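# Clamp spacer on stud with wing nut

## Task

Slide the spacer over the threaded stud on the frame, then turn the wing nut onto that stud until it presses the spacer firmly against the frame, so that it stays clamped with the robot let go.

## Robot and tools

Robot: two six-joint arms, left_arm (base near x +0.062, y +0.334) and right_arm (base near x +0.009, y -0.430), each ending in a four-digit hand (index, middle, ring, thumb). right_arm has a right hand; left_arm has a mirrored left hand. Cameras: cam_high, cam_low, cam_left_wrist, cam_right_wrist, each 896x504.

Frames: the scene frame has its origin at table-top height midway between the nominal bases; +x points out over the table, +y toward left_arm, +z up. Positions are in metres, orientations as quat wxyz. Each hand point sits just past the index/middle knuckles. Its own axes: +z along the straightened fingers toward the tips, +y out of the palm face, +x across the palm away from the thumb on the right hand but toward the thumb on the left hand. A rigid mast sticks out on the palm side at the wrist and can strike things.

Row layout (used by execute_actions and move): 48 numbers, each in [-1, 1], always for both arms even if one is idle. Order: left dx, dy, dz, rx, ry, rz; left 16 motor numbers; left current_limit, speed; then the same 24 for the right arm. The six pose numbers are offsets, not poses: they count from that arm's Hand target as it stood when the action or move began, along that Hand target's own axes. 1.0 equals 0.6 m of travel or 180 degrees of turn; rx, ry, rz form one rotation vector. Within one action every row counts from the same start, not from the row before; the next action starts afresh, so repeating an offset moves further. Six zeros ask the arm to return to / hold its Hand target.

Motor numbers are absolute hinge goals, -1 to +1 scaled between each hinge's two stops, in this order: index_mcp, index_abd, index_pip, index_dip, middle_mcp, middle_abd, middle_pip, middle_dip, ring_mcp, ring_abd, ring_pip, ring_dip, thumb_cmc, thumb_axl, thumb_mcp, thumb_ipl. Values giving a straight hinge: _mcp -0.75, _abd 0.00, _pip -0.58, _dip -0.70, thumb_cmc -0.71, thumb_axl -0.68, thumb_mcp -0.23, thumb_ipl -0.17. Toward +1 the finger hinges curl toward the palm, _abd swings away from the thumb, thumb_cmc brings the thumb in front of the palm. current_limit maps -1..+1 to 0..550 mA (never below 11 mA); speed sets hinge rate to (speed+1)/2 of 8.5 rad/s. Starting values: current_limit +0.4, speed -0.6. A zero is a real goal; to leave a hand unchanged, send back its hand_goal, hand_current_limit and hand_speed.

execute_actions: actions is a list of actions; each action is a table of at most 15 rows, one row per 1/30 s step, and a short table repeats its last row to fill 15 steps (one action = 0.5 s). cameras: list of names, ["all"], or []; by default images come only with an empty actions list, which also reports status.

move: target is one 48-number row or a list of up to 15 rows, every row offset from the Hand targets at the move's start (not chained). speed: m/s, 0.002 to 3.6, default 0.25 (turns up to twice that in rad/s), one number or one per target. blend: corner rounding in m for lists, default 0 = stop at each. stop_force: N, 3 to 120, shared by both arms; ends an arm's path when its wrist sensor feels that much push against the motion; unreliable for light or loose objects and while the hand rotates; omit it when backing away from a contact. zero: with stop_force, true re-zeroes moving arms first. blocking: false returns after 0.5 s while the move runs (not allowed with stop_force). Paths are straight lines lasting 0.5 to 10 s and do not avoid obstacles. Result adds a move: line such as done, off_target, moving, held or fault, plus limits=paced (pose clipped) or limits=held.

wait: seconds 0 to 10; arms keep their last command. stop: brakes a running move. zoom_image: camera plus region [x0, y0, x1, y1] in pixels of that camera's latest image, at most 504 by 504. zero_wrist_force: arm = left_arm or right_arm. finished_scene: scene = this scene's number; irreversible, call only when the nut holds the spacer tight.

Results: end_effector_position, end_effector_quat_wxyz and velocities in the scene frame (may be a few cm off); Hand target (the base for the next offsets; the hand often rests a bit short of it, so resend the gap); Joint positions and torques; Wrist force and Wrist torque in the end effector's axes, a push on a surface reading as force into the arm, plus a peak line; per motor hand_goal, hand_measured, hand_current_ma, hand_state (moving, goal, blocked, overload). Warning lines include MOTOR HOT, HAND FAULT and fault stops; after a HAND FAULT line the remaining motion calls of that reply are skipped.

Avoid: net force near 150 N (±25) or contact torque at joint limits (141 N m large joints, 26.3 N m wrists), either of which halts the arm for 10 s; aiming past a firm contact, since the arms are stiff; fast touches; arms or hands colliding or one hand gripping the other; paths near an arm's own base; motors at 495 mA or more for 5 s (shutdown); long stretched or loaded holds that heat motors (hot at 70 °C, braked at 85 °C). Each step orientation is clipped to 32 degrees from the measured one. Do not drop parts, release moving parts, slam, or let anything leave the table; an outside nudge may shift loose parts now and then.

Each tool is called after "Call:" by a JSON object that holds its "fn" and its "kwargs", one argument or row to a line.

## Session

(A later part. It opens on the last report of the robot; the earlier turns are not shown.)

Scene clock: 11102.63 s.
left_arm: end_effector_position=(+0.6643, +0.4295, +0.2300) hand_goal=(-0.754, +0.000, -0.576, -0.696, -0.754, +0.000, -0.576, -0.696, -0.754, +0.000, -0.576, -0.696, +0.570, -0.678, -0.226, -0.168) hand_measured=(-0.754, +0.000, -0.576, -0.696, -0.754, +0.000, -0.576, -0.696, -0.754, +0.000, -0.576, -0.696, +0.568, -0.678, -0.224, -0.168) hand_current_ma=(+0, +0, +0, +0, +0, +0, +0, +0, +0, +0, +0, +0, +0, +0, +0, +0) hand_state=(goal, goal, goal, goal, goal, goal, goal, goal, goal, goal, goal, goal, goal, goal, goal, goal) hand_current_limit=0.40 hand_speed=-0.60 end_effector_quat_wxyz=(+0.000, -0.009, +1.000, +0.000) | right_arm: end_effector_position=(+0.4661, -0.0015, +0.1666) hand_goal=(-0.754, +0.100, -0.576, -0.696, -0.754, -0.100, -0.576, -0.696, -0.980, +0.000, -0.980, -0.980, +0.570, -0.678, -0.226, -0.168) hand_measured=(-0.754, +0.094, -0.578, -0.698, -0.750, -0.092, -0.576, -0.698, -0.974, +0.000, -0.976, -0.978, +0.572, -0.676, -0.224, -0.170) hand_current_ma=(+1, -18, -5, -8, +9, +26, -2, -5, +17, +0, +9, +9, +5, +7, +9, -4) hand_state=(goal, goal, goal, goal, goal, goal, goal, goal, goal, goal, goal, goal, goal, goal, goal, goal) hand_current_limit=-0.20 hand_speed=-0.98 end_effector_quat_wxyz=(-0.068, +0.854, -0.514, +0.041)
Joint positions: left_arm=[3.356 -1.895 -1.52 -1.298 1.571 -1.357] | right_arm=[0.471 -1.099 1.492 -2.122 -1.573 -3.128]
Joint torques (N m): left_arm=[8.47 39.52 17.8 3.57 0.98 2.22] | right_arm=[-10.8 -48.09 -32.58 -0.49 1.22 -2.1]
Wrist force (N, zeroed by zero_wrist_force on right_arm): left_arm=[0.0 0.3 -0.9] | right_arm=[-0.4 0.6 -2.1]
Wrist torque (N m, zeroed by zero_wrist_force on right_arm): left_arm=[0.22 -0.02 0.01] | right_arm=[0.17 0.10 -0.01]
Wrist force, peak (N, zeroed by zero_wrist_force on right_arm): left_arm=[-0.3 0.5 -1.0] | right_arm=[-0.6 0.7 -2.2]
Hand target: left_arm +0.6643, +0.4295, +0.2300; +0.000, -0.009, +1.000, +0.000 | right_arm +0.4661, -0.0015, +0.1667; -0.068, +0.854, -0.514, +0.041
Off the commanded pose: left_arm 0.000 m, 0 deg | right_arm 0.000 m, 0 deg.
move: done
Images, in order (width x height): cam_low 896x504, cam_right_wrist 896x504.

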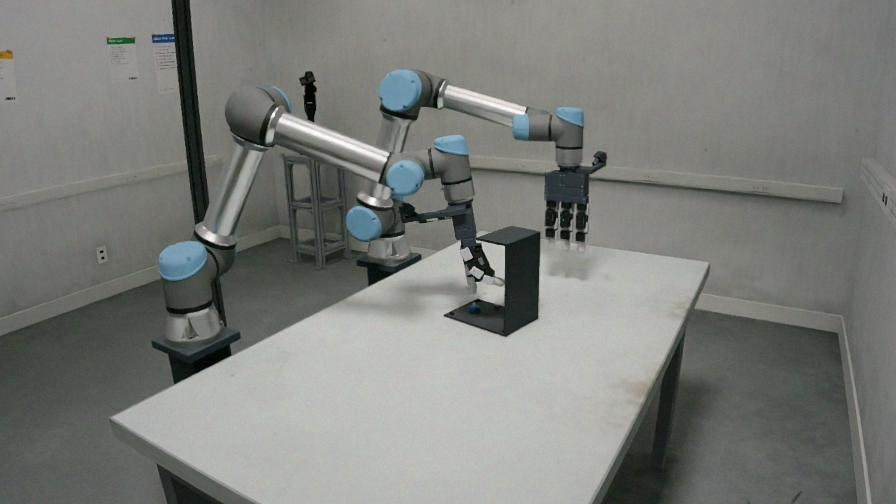

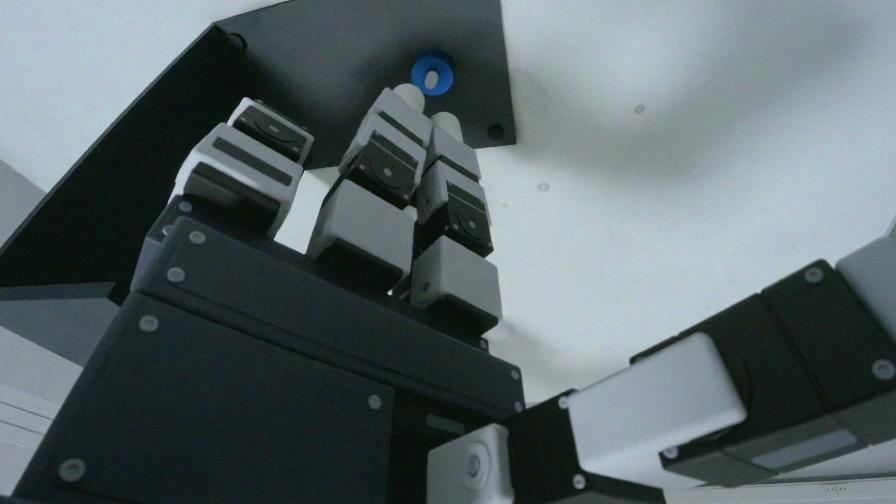

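Call:
{"fn": "move", "kwargs": {
  "target": [0,0,0,0,0,0,-0.754,0,-0.576,-0.696,-0.754,0,-0.576,-0.696,-0.754,0,-0.576,-0.696,0.571,-0.678,-0.226,-0.168,0.4,-0.6, 0,0,-0.06,-0.05,0,0, -0.98,0,-0.98,-0.98,-0.98,0,-0.98,-0.98,-0.98,0,-0.98,-0.98,0.571,-0.678,-0.226,-0.168,0.4,-0.7],
  "speed": 0.08
}}

Call:
{"fn": "move", "kwargs": {
  "target": [0,0,0,0,0,0,-0.754,0,-0.576,-0.696,-0.754,0,-0.576,-0.696,-0.754,0,-0.576,-0.696,0.571,-0.678,-0.226,-0.168,0.4,-0.6, -0.12,-0.06,-0.02,0,0,0.3667, -0.98,0,-0.98,-0.98,-0.98,0,-0.98,-0.98,-0.98,0,-0.98,-0.98,0.571,-0.678,-0.226,-0.168,0.4,-0.7],
  "speed": 0.15,
  "cameras": ["cam_low", "cam_right_wrist"]
}}

Scene clock: 11136.07 s.
left_arm: end_effector_position=(+0.6643, +0.4295, +0.2300) hand_goal=(-0.754, +0.000, -0.576, -0.696, -0.754, +0.000, -0.576, -0.696, -0.754, +0.000, -0.576, -0.696, +0.570, -0.678, -0.226, -0.168) hand_measured=(-0.754, +0.000, -0.576, -0.696, -0.754, +0.000, -0.576, -0.696, -0.754, +0.000, -0.576, -0.696, +0.568, -0.678, -0.224, -0.168) hand_current_ma=(+0, +0, +0, +0, +0, +0, +0, +0, +0, +0, +0, +0, +0, +0, +0, +0) hand_state=(goal, goal, goal, goal, goal, goal, goal, goal, goal, goal, goal, goal, goal, goal, goal, goal) hand_current_limit=0.40 hand_speed=-0.60 end_effector_quat_wxyz=(+0.000, -0.009, +1.000, +0.000) | right_arm: end_effector_position=(+0.4611, -0.0041, +0.2022) hand_goal=(-0.980, +0.000, -0.980, -0.980, -0.980, +0.000, -0.980, -0.980, -0.980, +0.000, -0.980, -0.980, +0.570, -0.678, -0.226, -0.168) hand_measured=(-0.966, +0.002, -0.974, -0.976, -0.966, -0.002, -0.972, -0.976, -0.974, +0.000, -0.976, -0.978, +0.572, -0.676, -0.224, -0.170) hand_current_ma=(+52, +7, +21, +10, +53, -7, +23, +10, +17, +0, +9, +9, +5, +7, +9, -4) hand_state=(goal, goal, goal, goal, goal, goal, goal, goal, goal, goal, goal, goal, goal, goal, goal, goal) hand_current_limit=0.40 hand_speed=-0.70 end_effector_quat_wxyz=(-0.001, +0.857, -0.516, +0.000)
Joint positions: left_arm=[3.356 -1.895 -1.52 -1.298 1.571 -1.357] | right_arm=[0.471 -1.063 1.327 -1.836 -1.57 -3.129]
Joint torques (N m): left_arm=[8.34 39.67 17.19 3.53 0.93 2.31] | right_arm=[-7.55 -36.91 -33.79 -0.46 1.29 -2.12]
Wrist force (N, zeroed by zero_wrist_force on right_arm): left_arm=[-0.1 0.2 -0.8] | right_arm=[-0.1 0.4 -2.1]
Wrist torque (N m, zeroed by zero_wrist_force on right_arm): left_arm=[0.19 -0.01 0.01] | right_arm=[0.17 0.06 0.02]
Wrist force, peak (N, zeroed by zero_wrist_force on right_arm): left_arm=[-0.1 0.5 -1.2] | right_arm=[-0.4 0.6 -2.3]
Hand target: left_arm +0.6643, +0.4295, +0.2300; +0.000, -0.009, +1.000, +0.000 | right_arm +0.4611, -0.0041, +0.2023; -0.001, +0.857, -0.516, +0.000
Off the commanded pose: left_arm 0.000 m, 0 deg | right_arm 0.000 m, 0 deg.
move: done

Scene clock: 11140.57 s.
left_arm: end_effector_position=(+0.6643, +0.4295, +0.2300) hand_goal=(-0.754, +0.000, -0.576, -0.696, -0.754, +0.000, -0.576, -0.696, -0.754, +0.000, -0.576, -0.696, +0.570, -0.678, -0.226, -0.168) hand_measured=(-0.754, +0.000, -0.576, -0.696, -0.754, +0.000, -0.576, -0.696, -0.754, +0.000, -0.576, -0.696, +0.568, -0.678, -0.224, -0.168) hand_current_ma=(+0, +0, +0, +0, +0, +0, +0, +0, +0, +0, +0, +0, +0, +0, +0, +0) hand_state=(goal, goal, goal, goal, goal, goal, goal, goal, goal, goal, goal, goal, goal, goal, goal, goal) hand_current_limit=0.40 hand_speed=-0.60 end_effector_quat_wxyz=(+0.000, -0.009, +1.000, +0.000) | right_arm: end_effector_position=(+0.4592, +0.0763, +0.2144) hand_goal=(-0.980, +0.000, -0.980, -0.980, -0.980, +0.000, -0.980, -0.980, -0.980, +0.000, -0.980, -0.980, +0.570, -0.678, -0.226, -0.168) hand_measured=(-0.966, +0.002, -0.974, -0.976, -0.966, -0.002, -0.972, -0.976, -0.974, +0.000, -0.976, -0.978, +0.572, -0.676, -0.224, -0.170) hand_current_ma=(+51, +7, +21, +10, +52, -7, +23, +10, +17, +0, +9, +9, +5, +7, +9, -4) hand_state=(goal, goal, goal, goal, goal, goal, goal, goal, goal, goal, goal, goal, goal, goal, goal, goal) hand_current_limit=0.40 hand_speed=-0.70 end_effector_quat_wxyz=(+0.001, -0.438, +0.899, +0.000) end_effector_velocity=(+0.000, +0.000, +0.001) end_effector_angular_velocity=(+0.001, +0.000, -0.005)
Joint positions: left_arm=[3.356 -1.895 -1.52 -1.298 1.571 -1.357] | right_arm=[0.483 -1.148 1.422 -1.846 -1.571 -1.965]
Joint velocities: left_arm=[within noise] | right_arm=[0 -0.002 0.001 0 0.001 0.005]
Joint torques (N m): left_arm=[8.43 39.79 17.66 3.57 1.09 2.26] | right_arm=[10.41 -45.86 -12.45 -4.47 -2.13 2.01]
Wrist force (N, zeroed by zero_wrist_force on right_arm): left_arm=[-0.1 0.1 -0.9] | right_arm=[-0.2 0.3 -2.0]
Wrist torque (N m, zeroed by zero_wrist_force on right_arm): left_arm=[0.20 -0.01 0.01] | right_arm=[0.15 0.07 -0.10]
Wrist force, peak (N, zeroed by zero_wrist_force on right_arm): left_arm=[-0.2 0.4 -1.1] | right_arm=[0.0 0.1 -2.3]
Hand target: left_arm +0.6643, +0.4295, +0.2300; +0.000, -0.009, +1.000, +0.000 | right_arm +0.4592, +0.0763, +0.2144; +0.001, -0.438, +0.899, +0.000
Off the commanded pose: left_arm 0.000 m, 0 deg | right_arm 0.000 m, 0 deg.
move: done
Images, in order (width x height): cam_low 896x504, cam_right_wrist 896x504.

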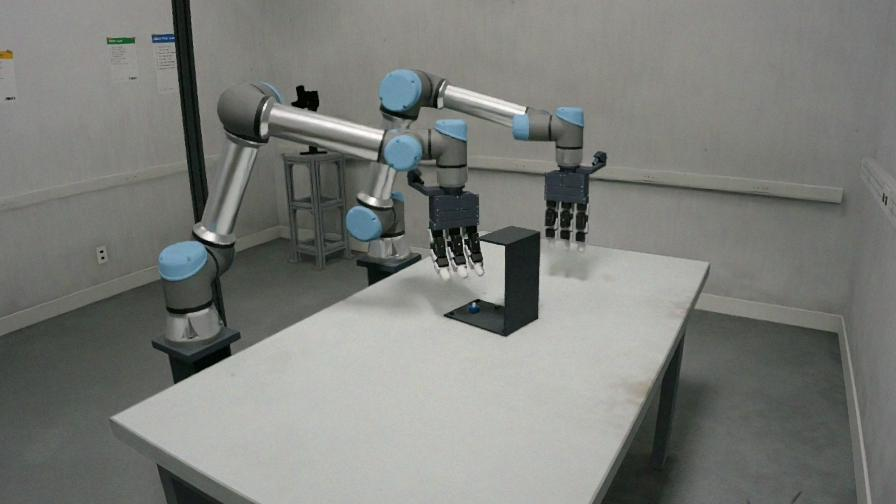

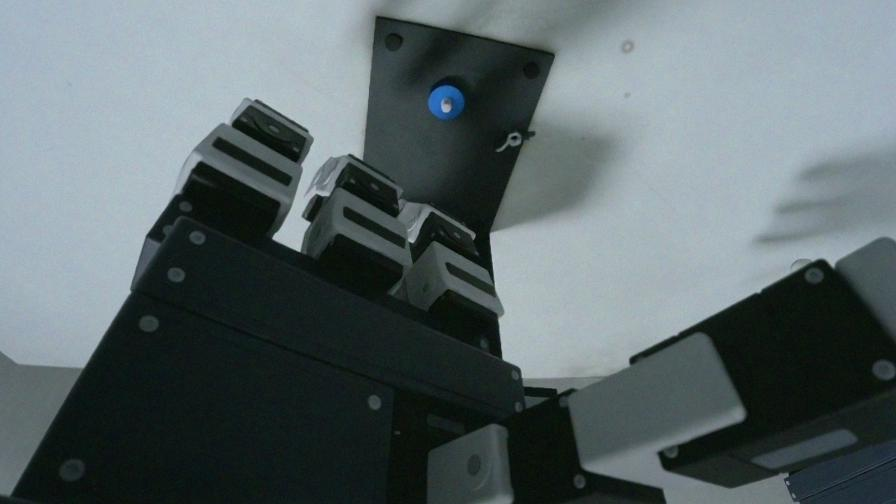

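Call:
{"fn": "zoom_image", "kwargs": {
  "camera": "cam_right_wrist",
  "region": [420, 70, 580, 182]
}}

Call:
{"fn": "zoom_image", "kwargs": {
  "camera": "cam_low",
  "region": [470, 285, 520, 320]
}}

Scaled by 3.150.

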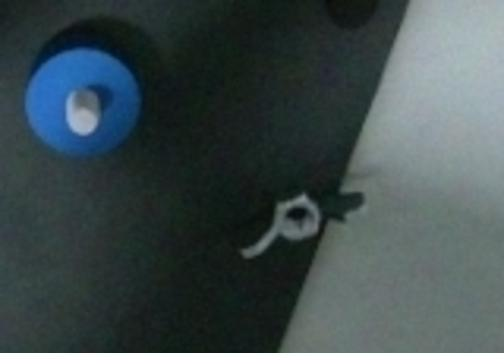

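Scaled by 10.080.

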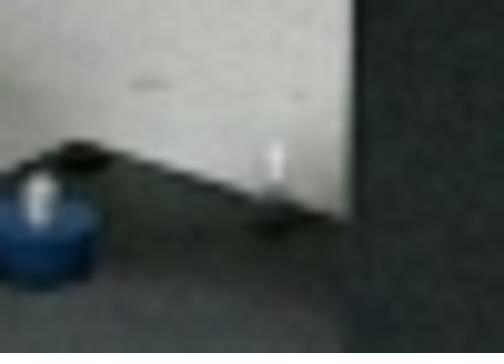

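Call:
{"fn": "move", "kwargs": {
  "target": [0,0,0,0,0,0,-0.754,0,-0.576,-0.696,-0.754,0,-0.576,-0.696,-0.754,0,-0.576,-0.696,0.571,-0.678,-0.226,-0.168,0.4,-0.6, 0.0805,-0.0223,0,0,0,-0.3633, -0.754,-0.12,-0.576,-0.696,-0.754,0.12,-0.576,-0.696,0.068,0,0.299,0.174,0.571,-0.678,-0.226,-0.168,0.4,-0.7],
  "speed": 0.15
}}

Call:
{"fn": "move", "kwargs": {
  "target": [0,0,0,0,0,0,-0.754,0,-0.576,-0.696,-0.754,0,-0.576,-0.696,-0.754,0,-0.576,-0.696,0.571,-0.678,-0.226,-0.168,0.4,-0.6, 0.006,-0.0743,0.1303,0.1111,0,0, -0.754,-0.12,-0.576,-0.696,-0.754,0.12,-0.576,-0.696,0.068,0,0.299,0.174,0.571,-0.678,-0.226,-0.168,0.4,-0.7],
  "speed": 0.06,
  "stop_force": 5,
  "cameras": ["cam_low", "cam_right_wrist"]
}}

Call:
{"fn": "zoom_image", "kwargs": {
  "camera": "cam_right_wrist",
  "region": [330, 20, 530, 160]
}}

Scene clock: 11297.63 s.
left_arm: end_effector_position=(+0.6643, +0.4295, +0.2300) hand_goal=(-0.754, +0.000, -0.576, -0.696, -0.754, +0.000, -0.576, -0.696, -0.754, +0.000, -0.576, -0.696, +0.570, -0.678, -0.226, -0.168) hand_measured=(-0.754, +0.000, -0.576, -0.696, -0.754, +0.000, -0.576, -0.696, -0.754, +0.000, -0.576, -0.696, +0.568, -0.678, -0.224, -0.168) hand_current_ma=(+0, +0, +0, +0, +0, +0, +0, +0, +0, +0, +0, +0, +0, +0, +0, +0) hand_state=(goal, goal, goal, goal, goal, goal, goal, goal, goal, goal, goal, goal, goal, goal, goal, goal) hand_current_limit=0.40 hand_speed=-0.60 end_effector_quat_wxyz=(+0.000, -0.009, +1.000, +0.000) | right_arm: end_effector_position=(+0.4399, +0.0301, +0.2143) hand_goal=(-0.754, -0.120, -0.576, -0.696, -0.754, +0.120, -0.576, -0.696, +0.068, +0.000, +0.298, +0.174, +0.570, -0.678, -0.226, -0.168) hand_measured=(-0.754, -0.116, -0.578, -0.698, -0.754, +0.116, -0.578, -0.698, +0.048, +0.000, +0.292, +0.172, +0.572, -0.676, -0.224, -0.170) hand_current_ma=(-2, +10, -7, -8, -2, -10, -7, -7, -79, +0, -20, -8, +5, +7, +9, -4) hand_state=(goal, goal, goal, goal, goal, goal, goal, goal, blocked, goal, goal, goal, goal, goal, goal, goal) hand_current_limit=0.40 hand_speed=-0.70 end_effector_quat_wxyz=(-0.001, +0.854, -0.520, +0.000)
Joint positions: left_arm=[3.356 -1.895 -1.52 -1.298 1.571 -1.357] | right_arm=[0.528 -1.056 1.283 -1.8 -1.571 -3.061]
Joint torques (N m): left_arm=[8.02 39.27 16.76 3.8 1.02 2.3] | right_arm=[10.51 -36.48 -33.35 -0.17 2.09 -2.16]
Wrist force (N, zeroed by zero_wrist_force on right_arm): left_arm=[-0.2 0.5 -0.6] | right_arm=[0.1 0.3 -1.7]
Wrist torque (N m, zeroed by zero_wrist_force on right_arm): left_arm=[0.22 0.01 0.00] | right_arm=[0.27 0.02 0.05]
Wrist force, peak (N, zeroed by zero_wrist_force on right_arm): left_arm=[-0.1 0.3 -1.2] | right_arm=[-0.2 0.5 -2.2]
Hand target: left_arm +0.6643, +0.4295, +0.2300; +0.000, -0.009, +1.000, +0.000 | right_arm +0.4399, +0.0301, +0.2143; -0.001, +0.854, -0.520, +0.000
Off the commanded pose: left_arm 0.000 m, 0 deg | right_arm 0.000 m, 0 deg.
move: done

Scene clock: 11301.63 s.
left_arm: end_effector_position=(+0.6643, +0.4295, +0.2300) hand_goal=(-0.754, +0.000, -0.576, -0.696, -0.754, +0.000, -0.576, -0.696, -0.754, +0.000, -0.576, -0.696, +0.570, -0.678, -0.226, -0.168) hand_measured=(-0.754, +0.000, -0.576, -0.696, -0.754, +0.000, -0.576, -0.696, -0.754, +0.000, -0.576, -0.696, +0.568, -0.678, -0.224, -0.168) hand_current_ma=(+0, +0, +0, +0, +0, +0, +0, +0, +0, +0, +0, +0, +0, +0, +0, +0) hand_state=(goal, goal, goal, goal, goal, goal, goal, goal, goal, goal, goal, goal, goal, goal, goal, goal) hand_current_limit=0.40 hand_speed=-0.60 end_effector_quat_wxyz=(+0.000, -0.009, +1.000, +0.000) | right_arm: end_effector_position=(+0.4813, +0.0474, +0.1362) hand_goal=(-0.754, -0.120, -0.576, -0.696, -0.754, +0.120, -0.576, -0.696, +0.068, +0.000, +0.298, +0.174, +0.570, -0.678, -0.226, -0.168) hand_measured=(-0.752, -0.116, -0.578, -0.698, -0.752, +0.116, -0.578, -0.698, +0.050, +0.000, +0.292, +0.172, +0.572, -0.676, -0.224, -0.170) hand_current_ma=(+7, +10, -4, -8, +7, -10, -5, -7, -65, +0, -20, -8, +5, +7, +9, -4) hand_state=(goal, goal, goal, goal, goal, goal, goal, goal, goal, goal, goal, goal, goal, goal, goal, goal) hand_current_limit=0.40 hand_speed=-0.70 end_effector_quat_wxyz=(-0.149, +0.841, -0.512, +0.091)
Joint positions: left_arm=[3.356 -1.895 -1.52 -1.298 1.571 -1.357] | right_arm=[0.527 -1.049 1.537 -2.408 -1.598 -3.066]
Joint torques (N m): left_arm=[8.32 39.18 17.49 3.65 1.08 2.24] | right_arm=[-10.95 -35 -10.61 -4.82 -2.14 -2.07]
Wrist force (N, zeroed by zero_wrist_force on right_arm): left_arm=[-0.4 0.2 -1.0] | right_arm=[-0.5 1.0 -2.0]
Wrist torque (N m, zeroed by zero_wrist_force on right_arm): left_arm=[0.22 0.02 -0.01] | right_arm=[0.25 0.13 0.04]
Wrist force, peak (N, zeroed by zero_wrist_force on right_arm): left_arm=[-0.1 0.3 -1.3] | right_arm=[-0.9 1.3 -2.0]
Hand target: left_arm +0.6643, +0.4295, +0.2300; +0.000, -0.009, +1.000, +0.000 | right_arm +0.4813, +0.0474, +0.1362; -0.149, +0.841, -0.512, +0.091
Off the commanded pose: left_arm 0.000 m, 0 deg | right_arm 0.000 m, 0 deg.
move: done
Images, in order (width x height): cam_low 896x504, cam_right_wrist 896x504.

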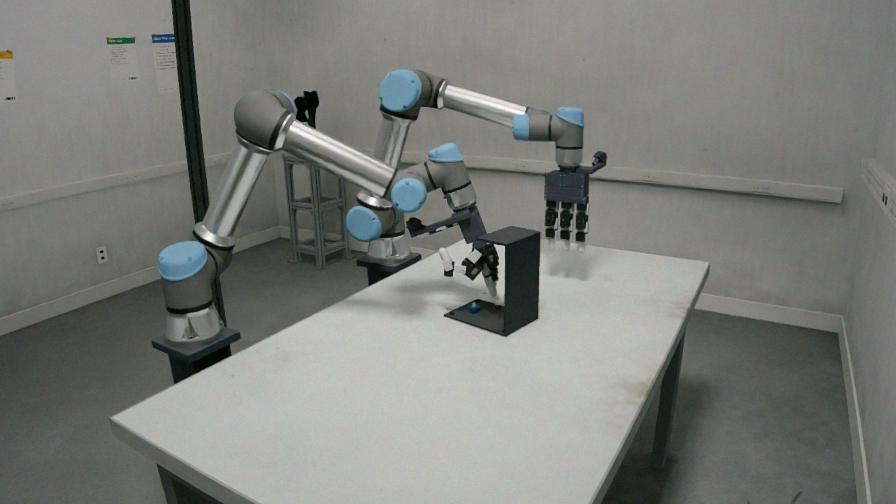

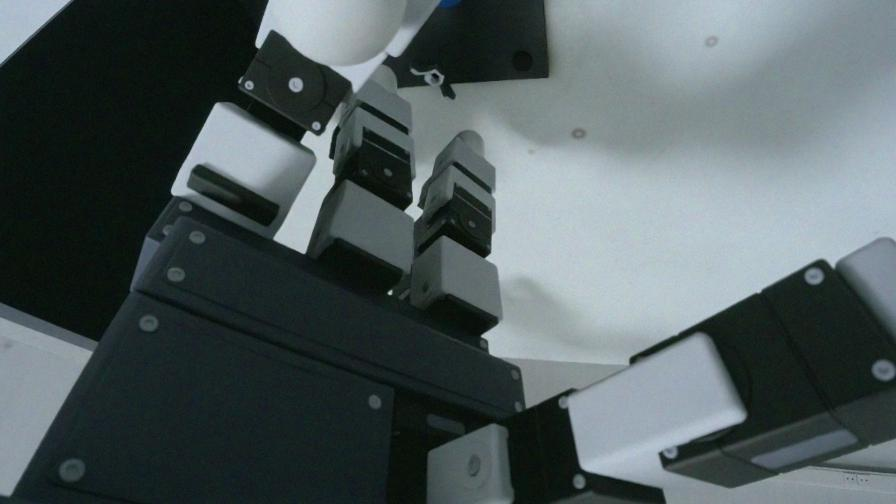

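Scaled by 2.520.

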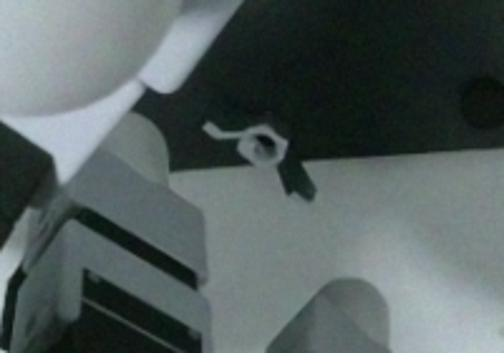

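Call:
{"fn": "move", "kwargs": {
  "target": [0,0,0,0,0,0,-0.754,0,-0.576,-0.696,-0.754,0,-0.576,-0.696,-0.754,0,-0.576,-0.696,0.571,-0.678,-0.226,-0.168,0.4,-0.6, 0.013,0.0165,0.047,0,-0.0076,-0.0209, -0.754,-0.12,-0.576,-0.696,-0.754,0.12,-0.576,-0.696,0.068,0,0.299,0.174,0.571,-0.678,-0.226,-0.168,0.4,-0.7],
  "speed": 0.04,
  "stop_force": 4,
  "cameras": ["cam_right_wrist"]
}}

Call:
{"fn": "zoom_image", "kwargs": {
  "camera": "cam_right_wrist",
  "region": [330, 20, 530, 160]
}}

Scene clock: 11329.63 s.
left_arm: end_effector_position=(+0.6643, +0.4295, +0.2300) hand_goal=(-0.754, +0.000, -0.576, -0.696, -0.754, +0.000, -0.576, -0.696, -0.754, +0.000, -0.576, -0.696, +0.570, -0.678, -0.226, -0.168) hand_measured=(-0.754, +0.000, -0.576, -0.696, -0.754, +0.000, -0.576, -0.696, -0.754, +0.000, -0.576, -0.696, +0.568, -0.678, -0.224, -0.168) hand_current_ma=(+0, +0, +0, +0, +0, +0, +0, +0, +0, +0, +0, +0, +0, +0, +0, +0) hand_state=(goal, goal, goal, goal, goal, goal, goal, goal, goal, goal, goal, goal, goal, goal, goal, goal) hand_current_limit=0.40 hand_speed=-0.60 end_effector_quat_wxyz=(+0.000, -0.009, +1.000, +0.000) | right_arm: end_effector_position=(+0.4852, +0.0406, +0.1063) hand_goal=(-0.754, -0.120, -0.576, -0.696, -0.754, +0.120, -0.576, -0.696, +0.068, +0.000, +0.298, +0.174, +0.570, -0.678, -0.226, -0.168) hand_measured=(-0.752, -0.116, -0.578, -0.698, -0.752, +0.116, -0.578, -0.698, +0.052, +0.000, +0.292, +0.172, +0.572, -0.676, -0.224, -0.170) hand_current_ma=(+7, +10, -4, -8, +7, -10, -5, -7, -64, +0, -20, -8, +5, +7, +9, -4) hand_state=(goal, goal, goal, goal, goal, goal, goal, goal, goal, goal, goal, goal, goal, goal, goal, goal) hand_current_limit=0.40 hand_speed=-0.70 end_effector_quat_wxyz=(-0.152, +0.858, -0.483, +0.085)
Joint positions: left_arm=[3.356 -1.895 -1.52 -1.298 1.571 -1.357] | right_arm=[0.515 -1.014 1.568 -2.475 -1.57 -3.143]
Joint torques (N m): left_arm=[8.02 39.48 17.63 3.62 1.11 2.32] | right_arm=[-11.57 -35.99 -9.58 -4.86 2.34 -2.17]
Wrist force (N, zeroed by zero_wrist_force on right_arm): left_arm=[-0.1 0.4 -0.9] | right_arm=[-0.7 1.1 -1.7]
Wrist torque (N m, zeroed by zero_wrist_force on right_arm): left_arm=[0.23 -0.02 0.00] | right_arm=[0.22 0.15 0.02]
Wrist force, peak (N, zeroed by zero_wrist_force on right_arm): left_arm=[-0.2 0.5 -1.1] | right_arm=[-1.1 1.1 -2.1]
Hand target: left_arm +0.6643, +0.4295, +0.2300; +0.000, -0.009, +1.000, +0.000 | right_arm +0.4852, +0.0406, +0.1063; -0.152, +0.858, -0.483, +0.085
Off the commanded pose: left_arm 0.000 m, 0 deg | right_arm 0.000 m, 0 deg.
move: done
Images, in order (width x height): cam_right_wrist 896x504.

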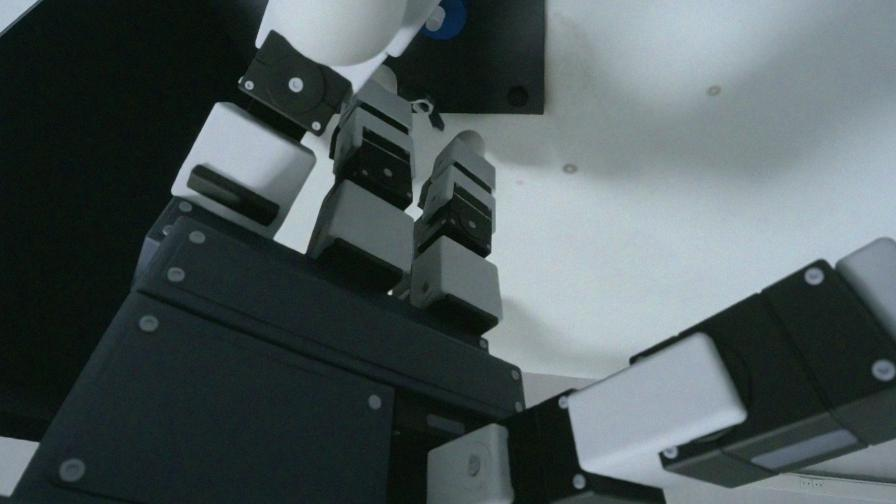

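Scaled by 2.520.

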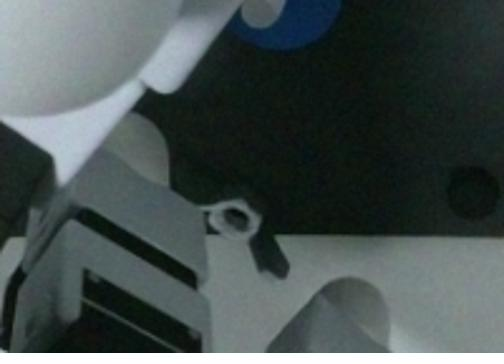

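Call:
{"fn": "move", "kwargs": {
  "target": [0,0,0,0,0,0,-0.754,0,-0.576,-0.696,-0.754,0,-0.576,-0.696,-0.754,0,-0.576,-0.696,0.571,-0.678,-0.226,-0.168,0.4,-0.6, 0.0007,0.0167,0.0307,0.0556,0,0, -0.754,-0.12,-0.576,-0.696,-0.754,0.12,-0.576,-0.696,0.068,0,0.299,0.174,0.571,-0.678,-0.226,-0.168,0.4,-0.7],
  "speed": 0.04,
  "cameras": ["cam_right_wrist","cam_low"]
}}

Call:
{"fn": "zoom_image", "kwargs": {
  "camera": "cam_right_wrist",
  "region": [330, 20, 530, 160]
}}

Scene clock: 11391.37 s.
left_arm: end_effector_position=(+0.6643, +0.4295, +0.2300) hand_goal=(-0.754, +0.000, -0.576, -0.696, -0.754, +0.000, -0.576, -0.696, -0.754, +0.000, -0.576, -0.696, +0.570, -0.678, -0.226, -0.168) hand_measured=(-0.754, +0.000, -0.576, -0.696, -0.754, +0.000, -0.576, -0.696, -0.754, +0.000, -0.576, -0.696, +0.568, -0.678, -0.224, -0.168) hand_current_ma=(+0, +0, +0, +0, +0, +0, +0, +0, +0, +0, +0, +0, +0, +0, +0, +0) hand_state=(goal, goal, goal, goal, goal, goal, goal, goal, goal, goal, goal, goal, goal, goal, goal, goal) hand_current_limit=0.40 hand_speed=-0.60 end_effector_quat_wxyz=(+0.000, -0.009, +1.000, +0.000) | right_arm: end_effector_position=(+0.4828, +0.0387, +0.0856) hand_goal=(-0.754, -0.120, -0.576, -0.696, -0.754, +0.120, -0.576, -0.696, +0.068, +0.000, +0.298, +0.174, +0.570, -0.678, -0.226, -0.168) hand_measured=(-0.750, -0.116, -0.578, -0.698, -0.750, +0.116, -0.578, -0.698, +0.054, +0.000, +0.292, +0.172, +0.572, -0.676, -0.224, -0.170) hand_current_ma=(+12, +10, -3, -7, +13, -10, -3, -7, -54, +0, -20, -8, +5, +7, +9, -4) hand_state=(goal, goal, goal, goal, goal, goal, goal, goal, goal, goal, goal, goal, goal, goal, goal, goal) hand_current_limit=0.40 hand_speed=-0.70 end_effector_quat_wxyz=(-0.226, +0.842, -0.473, +0.127)
Joint positions: left_arm=[3.356 -1.895 -1.52 -1.298 1.571 -1.357] | right_arm=[0.514 -1.032 1.725 -2.788 -1.569 -3.144]
Joint torques (N m): left_arm=[7.91 39.99 17.42 3.58 0.94 2.27] | right_arm=[-10.93 -47.4 -7.72 -5.02 2.4 -2.19]
Wrist force (N, zeroed by zero_wrist_force on right_arm): left_arm=[0.0 0.3 -1.1] | right_arm=[-0.9 1.3 -1.9]
Wrist torque (N m, zeroed by zero_wrist_force on right_arm): left_arm=[0.24 -0.03 0.01] | right_arm=[0.23 0.19 0.03]
Wrist force, peak (N, zeroed by zero_wrist_force on right_arm): left_arm=[-0.2 0.4 -1.1] | right_arm=[-0.9 1.6 -2.0]
Hand target: left_arm +0.6643, +0.4295, +0.2300; +0.000, -0.009, +1.000, +0.000 | right_arm +0.4828, +0.0387, +0.0855; -0.226, +0.842, -0.473, +0.127
Off the commanded pose: left_arm 0.000 m, 0 deg | right_arm 0.000 m, 0 deg.
move: done
Images, in order (width x height): cam_low 896x504, cam_right_wrist 896x504.

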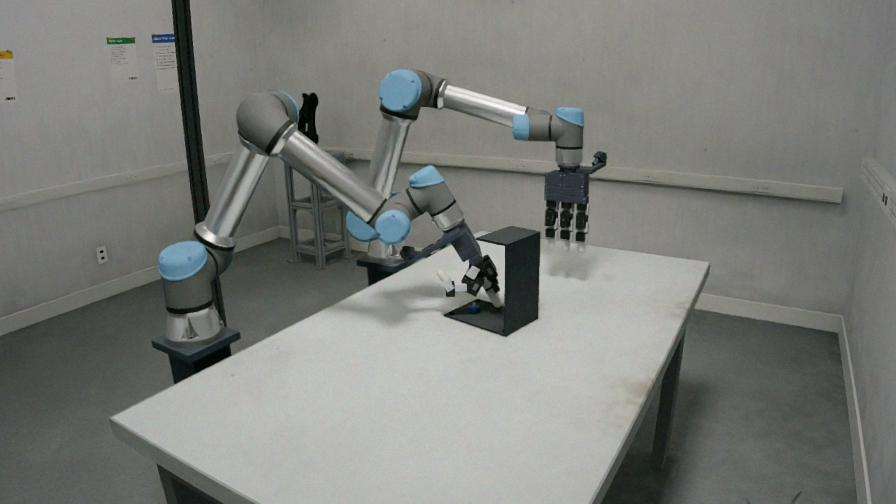

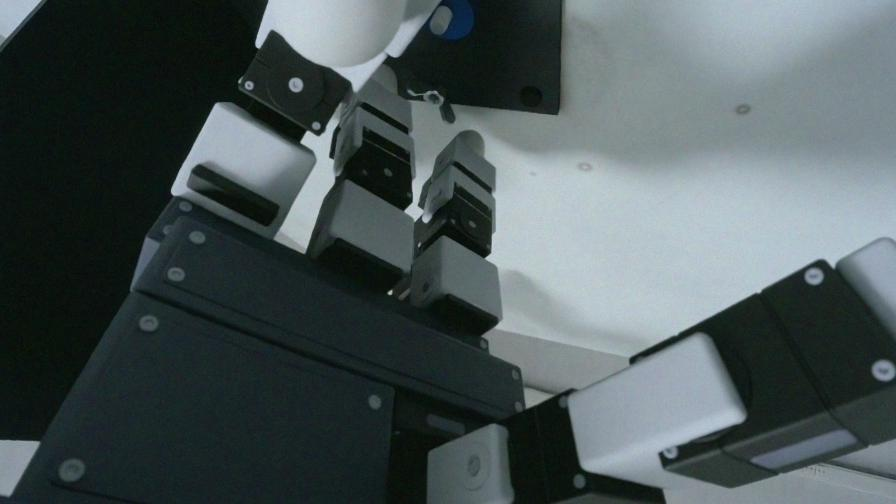

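Scaled by 2.520.

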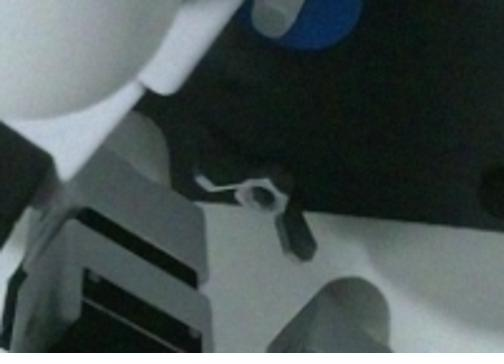

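Call:
{"fn": "move", "kwargs": {
  "target": [0,0,0,0,0,0,-0.754,0,-0.576,-0.696,-0.754,0,-0.576,-0.696,-0.754,0,-0.576,-0.696,0.571,-0.678,-0.226,-0.168,0.4,-0.6, 0.0132,0.0103,0.0135,0,-0.01,-0.0173, -0.754,-0.12,-0.576,-0.696,-0.754,0.12,-0.576,-0.696,0.068,0,0.299,0.174,0.571,-0.678,-0.226,-0.168,0.4,-0.7],
  "speed": 0.02,
  "stop_force": 3,
  "cameras": ["cam_right_wrist"]
}}

Call:
{"fn": "zoom_image", "kwargs": {
  "camera": "cam_right_wrist",
  "region": [330, 20, 530, 160]
}}

Scene clock: 11418.90 s.
left_arm: end_effector_position=(+0.6643, +0.4295, +0.2300) hand_goal=(-0.754, +0.000, -0.576, -0.696, -0.754, +0.000, -0.576, -0.696, -0.754, +0.000, -0.576, -0.696, +0.570, -0.678, -0.226, -0.168) hand_measured=(-0.754, +0.000, -0.576, -0.696, -0.754, +0.000, -0.576, -0.696, -0.754, +0.000, -0.576, -0.696, +0.568, -0.678, -0.224, -0.168) hand_current_ma=(+0, +0, +0, +0, +0, +0, +0, +0, +0, +0, +0, +0, +0, +0, +0, +0) hand_state=(goal, goal, goal, goal, goal, goal, goal, goal, goal, goal, goal, goal, goal, goal, goal, goal) hand_current_limit=0.40 hand_speed=-0.60 end_effector_quat_wxyz=(+0.000, -0.009, +1.000, +0.000) | right_arm: end_effector_position=(+0.4858, +0.0312, +0.0754) hand_goal=(-0.754, -0.120, -0.576, -0.696, -0.754, +0.120, -0.576, -0.696, +0.068, +0.000, +0.298, +0.174, +0.570, -0.678, -0.226, -0.168) hand_measured=(-0.750, -0.116, -0.578, -0.698, -0.750, +0.116, -0.578, -0.698, +0.054, +0.000, +0.292, +0.172, +0.572, -0.676, -0.224, -0.170) hand_current_ma=(+12, +10, -3, -7, +13, -10, -3, -7, -54, +0, -20, -8, +5, +7, +9, -4) hand_state=(goal, goal, goal, goal, goal, goal, goal, goal, goal, goal, goal, goal, goal, goal, goal, goal) hand_current_limit=0.40 hand_speed=-0.70 end_effector_quat_wxyz=(-0.230, +0.856, -0.447, +0.120)
Joint positions: left_arm=[3.356 -1.895 -1.52 -1.298 1.571 -1.357] | right_arm=[0.497 -1.021 1.738 -2.812 -1.529 -3.213]
Joint torques (N m): left_arm=[8.19 39.18 16.87 3.78 1.03 2.16] | right_arm=[-11.45 -34.05 -7.86 -4.94 2.42 -2.05]
Wrist force (N, zeroed by zero_wrist_force on right_arm): left_arm=[-0.3 0.4 -0.9] | right_arm=[-0.9 1.6 -1.9]
Wrist torque (N m, zeroed by zero_wrist_force on right_arm): left_arm=[0.23 0.02 -0.01] | right_arm=[0.28 0.20 0.03]
Wrist force, peak (N, zeroed by zero_wrist_force on right_arm): left_arm=[-0.1 0.4 -1.2] | right_arm=[-1.1 1.6 -2.2]
Hand target: left_arm +0.6643, +0.4295, +0.2300; +0.000, -0.009, +1.000, +0.000 | right_arm +0.4858, +0.0312, +0.0754; -0.230, +0.856, -0.447, +0.120
Off the commanded pose: left_arm 0.000 m, 0 deg | right_arm 0.000 m, 0 deg.
move: done
Images, in order (width x height): cam_right_wrist 896x504.

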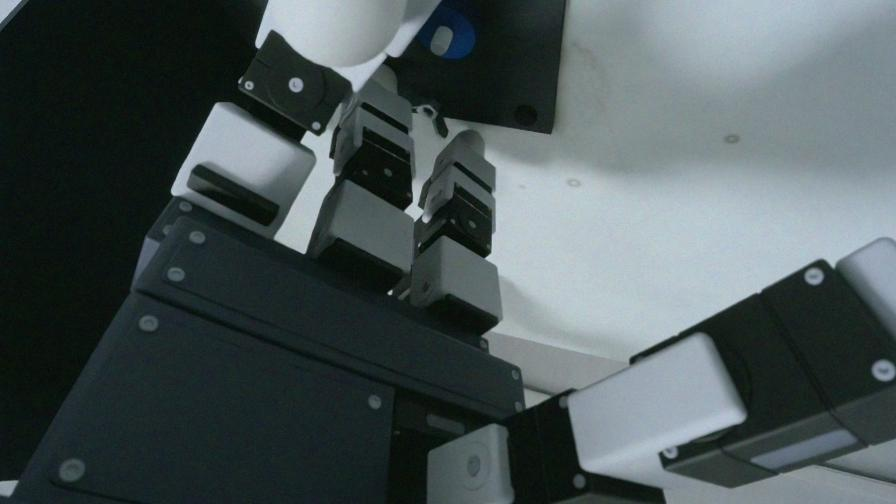

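Scaled by 2.520.

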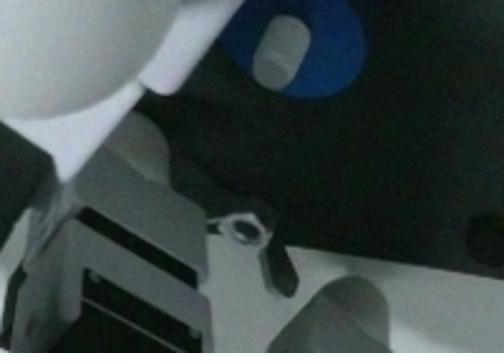

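Call:
{"fn": "move", "kwargs": {
  "target": [0,0,0,0,0,0,-0.754,0,-0.576,-0.696,-0.754,0,-0.576,-0.696,-0.754,0,-0.576,-0.696,0.571,-0.678,-0.226,-0.168,0.4,-0.6, 0,-0.0016,0.001,0,0,0, -0.754,-0.12,-0.576,-0.696,-0.754,0.12,-0.576,-0.696,0.068,0,0.299,0.174,0.571,-0.678,-0.226,-0.168,0.4,-0.7],
  "speed": 0.02
}}

Call:
{"fn": "move", "kwargs": {
  "target": [0,0,0,0,0,0,-0.754,0,-0.576,-0.696,-0.754,0,-0.576,-0.696,-0.754,0,-0.576,-0.696,0.571,-0.678,-0.226,-0.168,0.4,-0.6, 0,0,0,0,0,0, -0.754,0.1,-0.576,-0.696,-0.754,-0.1,-0.576,-0.696,0.068,0,0.299,0.174,0.571,-0.678,-0.226,-0.168,-0.2,-0.98],
  "speed": 0.03,
  "cameras": ["cam_right_wrist"]
}}

Call:
{"fn": "wait", "kwargs": {
  "seconds": 1,
  "cameras": ["cam_right_wrist"]
}}

Call:
{"fn": "zoom_image", "kwargs": {
  "camera": "cam_right_wrist",
  "region": [330, 20, 530, 160]
}}

Scene clock: 11428.57 s.
left_arm: end_effector_position=(+0.6643, +0.4295, +0.2300) hand_goal=(-0.754, +0.000, -0.576, -0.696, -0.754, +0.000, -0.576, -0.696, -0.754, +0.000, -0.576, -0.696, +0.570, -0.678, -0.226, -0.168) hand_measured=(-0.754, +0.000, -0.576, -0.696, -0.754, +0.000, -0.576, -0.696, -0.754, +0.000, -0.576, -0.696, +0.568, -0.678, -0.224, -0.168) hand_current_ma=(+0, +0, +0, +0, +0, +0, +0, +0, +0, +0, +0, +0, +0, +0, +0, +0) hand_state=(goal, goal, goal, goal, goal, goal, goal, goal, goal, goal, goal, goal, goal, goal, goal, goal) hand_current_limit=0.40 hand_speed=-0.60 end_effector_quat_wxyz=(+0.000, -0.009, +1.000, +0.000) | right_arm: end_effector_position=(+0.4867, +0.0318, +0.0754) hand_goal=(-0.754, -0.120, -0.576, -0.696, -0.754, +0.120, -0.576, -0.696, +0.068, +0.000, +0.298, +0.174, +0.570, -0.678, -0.226, -0.168) hand_measured=(-0.750, -0.116, -0.578, -0.698, -0.750, +0.116, -0.578, -0.698, +0.054, +0.000, +0.292, +0.172, +0.572, -0.676, -0.224, -0.170) hand_current_ma=(+13, +10, -3, -7, +13, -10, -3, -7, -54, +0, -20, -8, +5, +7, +9, -4) hand_state=(goal, goal, goal, goal, goal, goal, goal, goal, goal, goal, goal, goal, goal, goal, goal, goal) hand_current_limit=0.40 hand_speed=-0.70 end_effector_quat_wxyz=(-0.230, +0.856, -0.447, +0.120)
Joint positions: left_arm=[3.356 -1.895 -1.52 -1.298 1.571 -1.357] | right_arm=[0.497 -1.018 1.735 -2.811 -1.529 -3.213]
Joint torques (N m): left_arm=[8.1 38.99 16.96 3.63 0.9 2.19] | right_arm=[8.3 -33.96 -28.83 -0.92 0.2 1.46]
Wrist force (N, zeroed by zero_wrist_force on right_arm): left_arm=[0.0 0.4 -0.8] | right_arm=[-0.7 1.4 -1.7]
Wrist torque (N m, zeroed by zero_wrist_force on right_arm): left_arm=[0.23 -0.03 0.01] | right_arm=[0.24 0.17 0.04]
Wrist force, peak (N, zeroed by zero_wrist_force on right_arm): left_arm=[-0.2 0.4 -1.1] | right_arm=[-1.0 1.7 -2.2]
Hand target: left_arm +0.6643, +0.4295, +0.2300; +0.000, -0.009, +1.000, +0.000 | right_arm +0.4867, +0.0319, +0.0754; -0.230, +0.856, -0.447, +0.120
Off the commanded pose: left_arm 0.000 m, 0 deg | right_arm 0.000 m, 0 deg.
move: done

Scene clock: 11431.43 s.
left_arm: end_effector_position=(+0.6643, +0.4295, +0.2300) hand_goal=(-0.754, +0.000, -0.576, -0.696, -0.754, +0.000, -0.576, -0.696, -0.754, +0.000, -0.576, -0.696, +0.570, -0.678, -0.226, -0.168) hand_measured=(-0.754, +0.000, -0.576, -0.696, -0.754, +0.000, -0.576, -0.696, -0.754, +0.000, -0.576, -0.696, +0.568, -0.678, -0.224, -0.168) hand_current_ma=(+0, +0, +0, +0, +0, +0, +0, +0, +0, +0, +0, +0, +0, +0, +0, +0) hand_state=(goal, goal, goal, goal, goal, goal, goal, goal, goal, goal, goal, goal, goal, goal, goal, goal) hand_current_limit=0.40 hand_speed=-0.60 end_effector_quat_wxyz=(+0.000, -0.009, +1.000, +0.000) | right_arm: end_effector_position=(+0.4867, +0.0319, +0.0754) hand_goal=(-0.754, +0.100, -0.576, -0.696, -0.754, -0.100, -0.576, -0.696, +0.068, +0.000, +0.298, +0.174, +0.570, -0.678, -0.226, -0.168) hand_measured=(-0.750, +0.092, -0.578, -0.698, -0.750, -0.092, -0.576, -0.698, +0.054, +0.000, +0.292, +0.172, +0.572, -0.676, -0.224, -0.170) hand_current_ma=(+13, -22, -3, -7, +15, +21, -3, -7, -54, +0, -20, -8, +5, +7, +9, -4) hand_state=(goal, goal, goal, goal, goal, goal, goal, goal, goal, goal, goal, goal, goal, goal, goal, goal) hand_current_limit=-0.20 hand_speed=-0.98 end_effector_quat_wxyz=(-0.230, +0.856, -0.447, +0.120)
Joint positions: left_arm=[3.356 -1.895 -1.52 -1.298 1.571 -1.357] | right_arm=[0.497 -1.018 1.734 -2.81 -1.529 -3.213]
Joint torques (N m): left_arm=[8.43 39.12 17.18 3.63 0.97 2.16] | right_arm=[9.82 -33.98 -28.17 -0.93 -0.94 1.64]
Wrist force (N, zeroed by zero_wrist_force on right_arm): left_arm=[-0.2 0.2 -1.0] | right_arm=[-0.9 1.6 -1.6]
Wrist torque (N m, zeroed by zero_wrist_force on right_arm): left_arm=[0.22 0.00 0.00] | right_arm=[0.26 0.20 0.02]
Wrist force, peak (N, zeroed by zero_wrist_force on right_arm): left_arm=[0.0 0.6 -1.2] | right_arm=[-0.9 1.6 -2.1]
Hand target: left_arm +0.6643, +0.4295, +0.2300; +0.000, -0.009, +1.000, +0.000 | right_arm +0.4867, +0.0319, +0.0754; -0.230, +0.856, -0.447, +0.120
Off the commanded pose: left_arm 0.000 m, 0 deg | right_arm 0.000 m, 0 deg.
move: done
Images, in order (width x height): cam_right_wrist 896x504.

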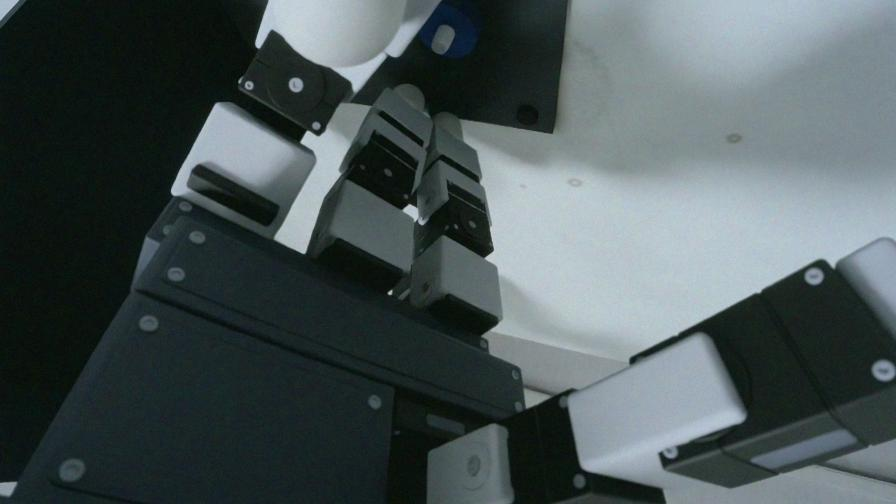

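Scene clock: 11432.43 s.
left_arm: end_effector_position=(+0.6643, +0.4295, +0.2300) hand_goal=(-0.754, +0.000, -0.576, -0.696, -0.754, +0.000, -0.576, -0.696, -0.754, +0.000, -0.576, -0.696, +0.570, -0.678, -0.226, -0.168) hand_measured=(-0.754, +0.000, -0.576, -0.696, -0.754, +0.000, -0.576, -0.696, -0.754, +0.000, -0.576, -0.696, +0.568, -0.678, -0.224, -0.168) hand_current_ma=(+0, +0, +0, +0, +0, +0, +0, +0, +0, +0, +0, +0, +0, +0, +0, +0) hand_state=(goal, goal, goal, goal, goal, goal, goal, goal, goal, goal, goal, goal, goal, goal, goal, goal) hand_current_limit=0.40 hand_speed=-0.60 end_effector_quat_wxyz=(+0.000, -0.009, +1.000, +0.000) | right_arm: end_effector_position=(+0.4867, +0.0319, +0.0754) hand_goal=(-0.754, +0.100, -0.576, -0.696, -0.754, -0.100, -0.576, -0.696, +0.068, +0.000, +0.298, +0.174, +0.570, -0.678, -0.226, -0.168) hand_measured=(-0.750, +0.092, -0.578, -0.698, -0.750, -0.092, -0.576, -0.698, +0.054, +0.000, +0.292, +0.172, +0.572, -0.676, -0.224, -0.170) hand_current_ma=(+13, -22, -3, -7, +15, +21, -3, -7, -54, +0, -20, -8, +5, +7, +9, -4) hand_state=(goal, goal, goal, goal, goal, goal, goal, goal, goal, goal, goal, goal, goal, goal, goal, goal) hand_current_limit=-0.20 hand_speed=-0.98 end_effector_quat_wxyz=(-0.230, +0.856, -0.447, +0.120)
Joint positions: left_arm=[3.356 -1.895 -1.52 -1.298 1.571 -1.357] | right_arm=[0.497 -1.018 1.734 -2.81 -1.529 -3.213]
Joint torques (N m): left_arm=[7.92 38.98 17.58 3.53 0.96 2.05] | right_arm=[10.18 -34.15 -28.6 -0.83 -0.86 1.57]
Wrist force (N, zeroed by zero_wrist_force on right_arm): left_arm=[0.0 0.2 -0.8] | right_arm=[-1.0 1.5 -1.8]
Wrist torque (N m, zeroed by zero_wrist_force on right_arm): left_arm=[0.20 -0.02 0.02] | right_arm=[0.26 0.21 0.02]
Wrist force, peak (N, zeroed by zero_wrist_force on right_arm): left_arm=[-0.2 0.6 -1.2] | right_arm=[-1.1 1.6 -2.1]
Hand target: left_arm +0.6643, +0.4295, +0.2300; +0.000, -0.009, +1.000, +0.000 | right_arm +0.4867, +0.0319, +0.0754; -0.230, +0.856, -0.447, +0.120
Off the commanded pose: left_arm 0.000 m, 0 deg | right_arm 0.000 m, 0 deg.
wait: 1.00 s; at rest by 0.17 s
Images, in order (width x height): cam_right_wrist 896x504.

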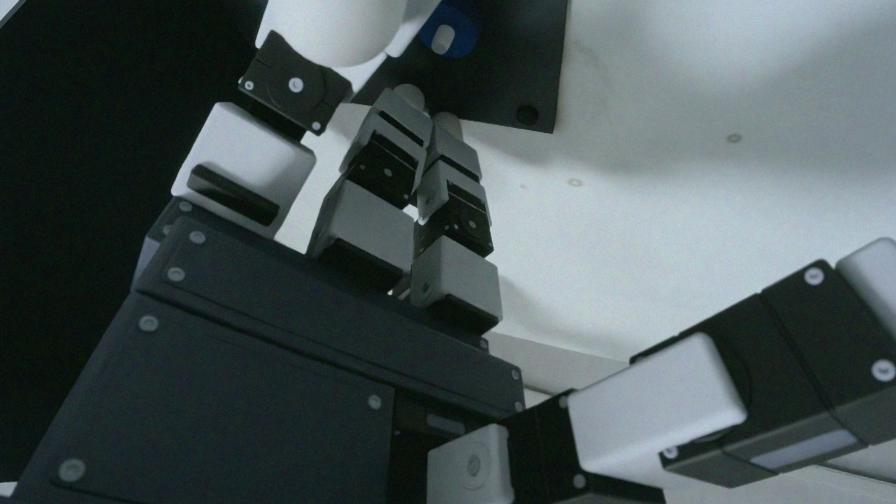

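Scaled by 2.520.

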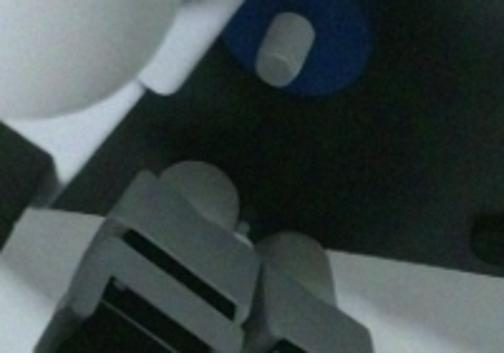

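Call:
{"fn": "move", "kwargs": {
  "target": [0,0,0,0,0,0,-0.754,0,-0.576,-0.696,-0.754,0,-0.576,-0.696,-0.754,0,-0.576,-0.696,0.571,-0.678,-0.226,-0.168,0.4,-0.6, 0,0,0,0,0,0, -0.754,-0.12,-0.576,-0.696,-0.754,0.12,-0.576,-0.696,0.068,0,0.299,0.174,0.571,-0.678,-0.226,-0.168,0.1,-0.97],
  "speed": 0.03
}}

Call:
{"fn": "wait", "kwargs": {
  "seconds": 1.5,
  "cameras": ["cam_right_wrist"]
}}

Call:
{"fn": "zoom_image", "kwargs": {
  "camera": "cam_right_wrist",
  "region": [330, 20, 530, 160]
}}

Scene clock: 11442.13 s.
left_arm: end_effector_position=(+0.6643, +0.4295, +0.2300) hand_goal=(-0.754, +0.000, -0.576, -0.696, -0.754, +0.000, -0.576, -0.696, -0.754, +0.000, -0.576, -0.696, +0.570, -0.678, -0.226, -0.168) hand_measured=(-0.754, +0.000, -0.576, -0.696, -0.754, +0.000, -0.576, -0.696, -0.754, +0.000, -0.576, -0.696, +0.568, -0.678, -0.224, -0.168) hand_current_ma=(+0, +0, +0, +0, +0, +0, +0, +0, +0, +0, +0, +0, +0, +0, +0, +0) hand_state=(goal, goal, goal, goal, goal, goal, goal, goal, goal, goal, goal, goal, goal, goal, goal, goal) hand_current_limit=0.40 hand_speed=-0.60 end_effector_quat_wxyz=(+0.000, -0.009, +1.000, +0.000) | right_arm: end_effector_position=(+0.4867, +0.0319, +0.0754) hand_goal=(-0.754, -0.120, -0.576, -0.696, -0.754, +0.120, -0.576, -0.696, +0.068, +0.000, +0.298, +0.174, +0.570, -0.678, -0.226, -0.168) hand_measured=(-0.750, -0.116, -0.578, -0.698, -0.750, +0.116, -0.576, -0.698, +0.054, +0.000, +0.292, +0.172, +0.572, -0.676, -0.224, -0.170) hand_current_ma=(+13, +10, -3, -7, +15, -10, -3, -7, -54, +0, -20, -8, +5, +7, +9, -4) hand_state=(goal, goal, goal, goal, goal, goal, goal, goal, goal, goal, goal, goal, goal, goal, goal, goal) hand_current_limit=0.10 hand_speed=-0.97 end_effector_quat_wxyz=(-0.230, +0.856, -0.447, +0.120)
Joint positions: left_arm=[3.356 -1.895 -1.52 -1.298 1.571 -1.357] | right_arm=[0.497 -1.018 1.734 -2.81 -1.529 -3.213]
Joint torques (N m): left_arm=[7.76 38.6 17.1 3.63 0.86 2.3] | right_arm=[8.72 -34.03 -26.21 -1.18 -0.93 1.66]
Wrist force (N, zeroed by zero_wrist_force on right_arm): left_arm=[-0.2 0.4 -1.0] | right_arm=[-0.9 1.4 -1.9]
Wrist torque (N m, zeroed by zero_wrist_force on right_arm): left_arm=[0.24 0.01 -0.01] | right_arm=[0.26 0.20 0.02]
Wrist force, peak (N, zeroed by zero_wrist_force on right_arm): left_arm=[-0.2 0.4 -1.2] | right_arm=[-1.2 1.6 -2.1]
Hand target: left_arm +0.6643, +0.4295, +0.2300; +0.000, -0.009, +1.000, +0.000 | right_arm +0.4867, +0.0319, +0.0754; -0.230, +0.856, -0.447, +0.120
Off the commanded pose: left_arm 0.000 m, 0 deg | right_arm 0.000 m, 0 deg.
move: done

Scene clock: 11443.63 s.
left_arm: end_effector_position=(+0.6643, +0.4295, +0.2300) hand_goal=(-0.754, +0.000, -0.576, -0.696, -0.754, +0.000, -0.576, -0.696, -0.754, +0.000, -0.576, -0.696, +0.570, -0.678, -0.226, -0.168) hand_measured=(-0.754, +0.000, -0.576, -0.696, -0.754, +0.000, -0.576, -0.696, -0.754, +0.000, -0.576, -0.696, +0.568, -0.678, -0.224, -0.168) hand_current_ma=(+0, +0, +0, +0, +0, +0, +0, +0, +0, +0, +0, +0, +0, +0, +0, +0) hand_state=(goal, goal, goal, goal, goal, goal, goal, goal, goal, goal, goal, goal, goal, goal, goal, goal) hand_current_limit=0.40 hand_speed=-0.60 end_effector_quat_wxyz=(+0.000, -0.009, +1.000, +0.000) | right_arm: end_effector_position=(+0.4867, +0.0319, +0.0754) hand_goal=(-0.754, -0.120, -0.576, -0.696, -0.754, +0.120, -0.576, -0.696, +0.068, +0.000, +0.298, +0.174, +0.570, -0.678, -0.226, -0.168) hand_measured=(-0.750, -0.116, -0.578, -0.698, -0.750, +0.116, -0.576, -0.698, +0.054, +0.000, +0.292, +0.172, +0.572, -0.676, -0.224, -0.170) hand_current_ma=(+13, +10, -3, -7, +15, -10, -3, -7, -54, +0, -20, -8, +5, +7, +9, -4) hand_state=(goal, goal, goal, goal, goal, goal, goal, goal, goal, goal, goal, goal, goal, goal, goal, goal) hand_current_limit=0.10 hand_speed=-0.97 end_effector_quat_wxyz=(-0.230, +0.856, -0.447, +0.120)
Joint positions: left_arm=[3.356 -1.895 -1.52 -1.298 1.571 -1.357] | right_arm=[0.497 -1.018 1.734 -2.81 -1.529 -3.213]
Joint torques (N m): left_arm=[8.14 39.03 17.38 3.66 1.03 2.25] | right_arm=[8.6 -34.39 -26.1 -1.16 -0.9 1.57]
Wrist force (N, zeroed by zero_wrist_force on right_arm): left_arm=[0.1 0.1 -0.9] | right_arm=[-0.9 1.6 -1.8]
Wrist torque (N m, zeroed by zero_wrist_force on right_arm): left_arm=[0.20 -0.04 0.02] | right_arm=[0.28 0.20 0.03]
Wrist force, peak (N, zeroed by zero_wrist_force on right_arm): left_arm=[-0.1 0.4 -1.2] | right_arm=[-0.9 1.5 -2.2]
Hand target: left_arm +0.6643, +0.4295, +0.2300; +0.000, -0.009, +1.000, +0.000 | right_arm +0.4867, +0.0319, +0.0754; -0.230, +0.856, -0.447, +0.120
Off the commanded pose: left_arm 0.000 m, 0 deg | right_arm 0.000 m, 0 deg.
wait: 1.50 s; at rest by 0.17 s
Images, in order (width x height): cam_right_wrist 896x504.

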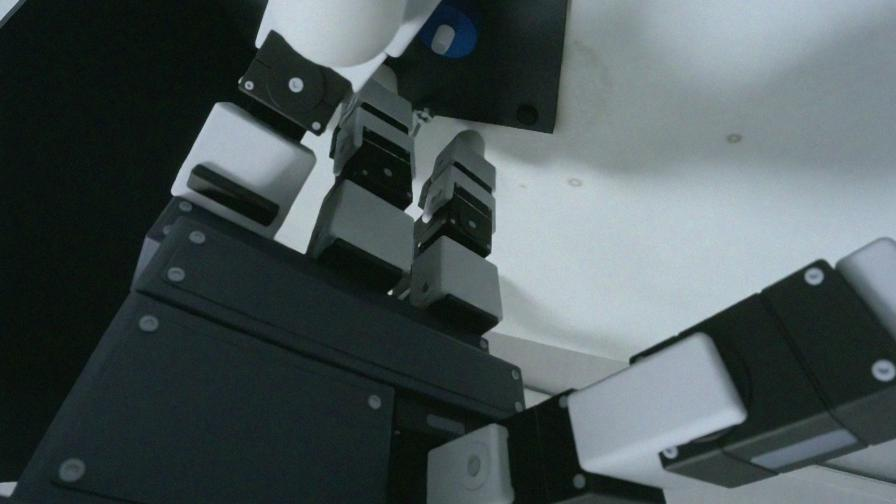

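Scaled by 2.520.

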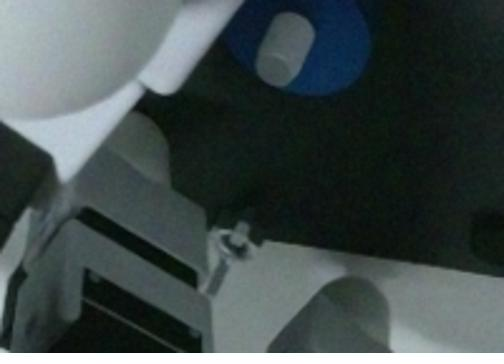

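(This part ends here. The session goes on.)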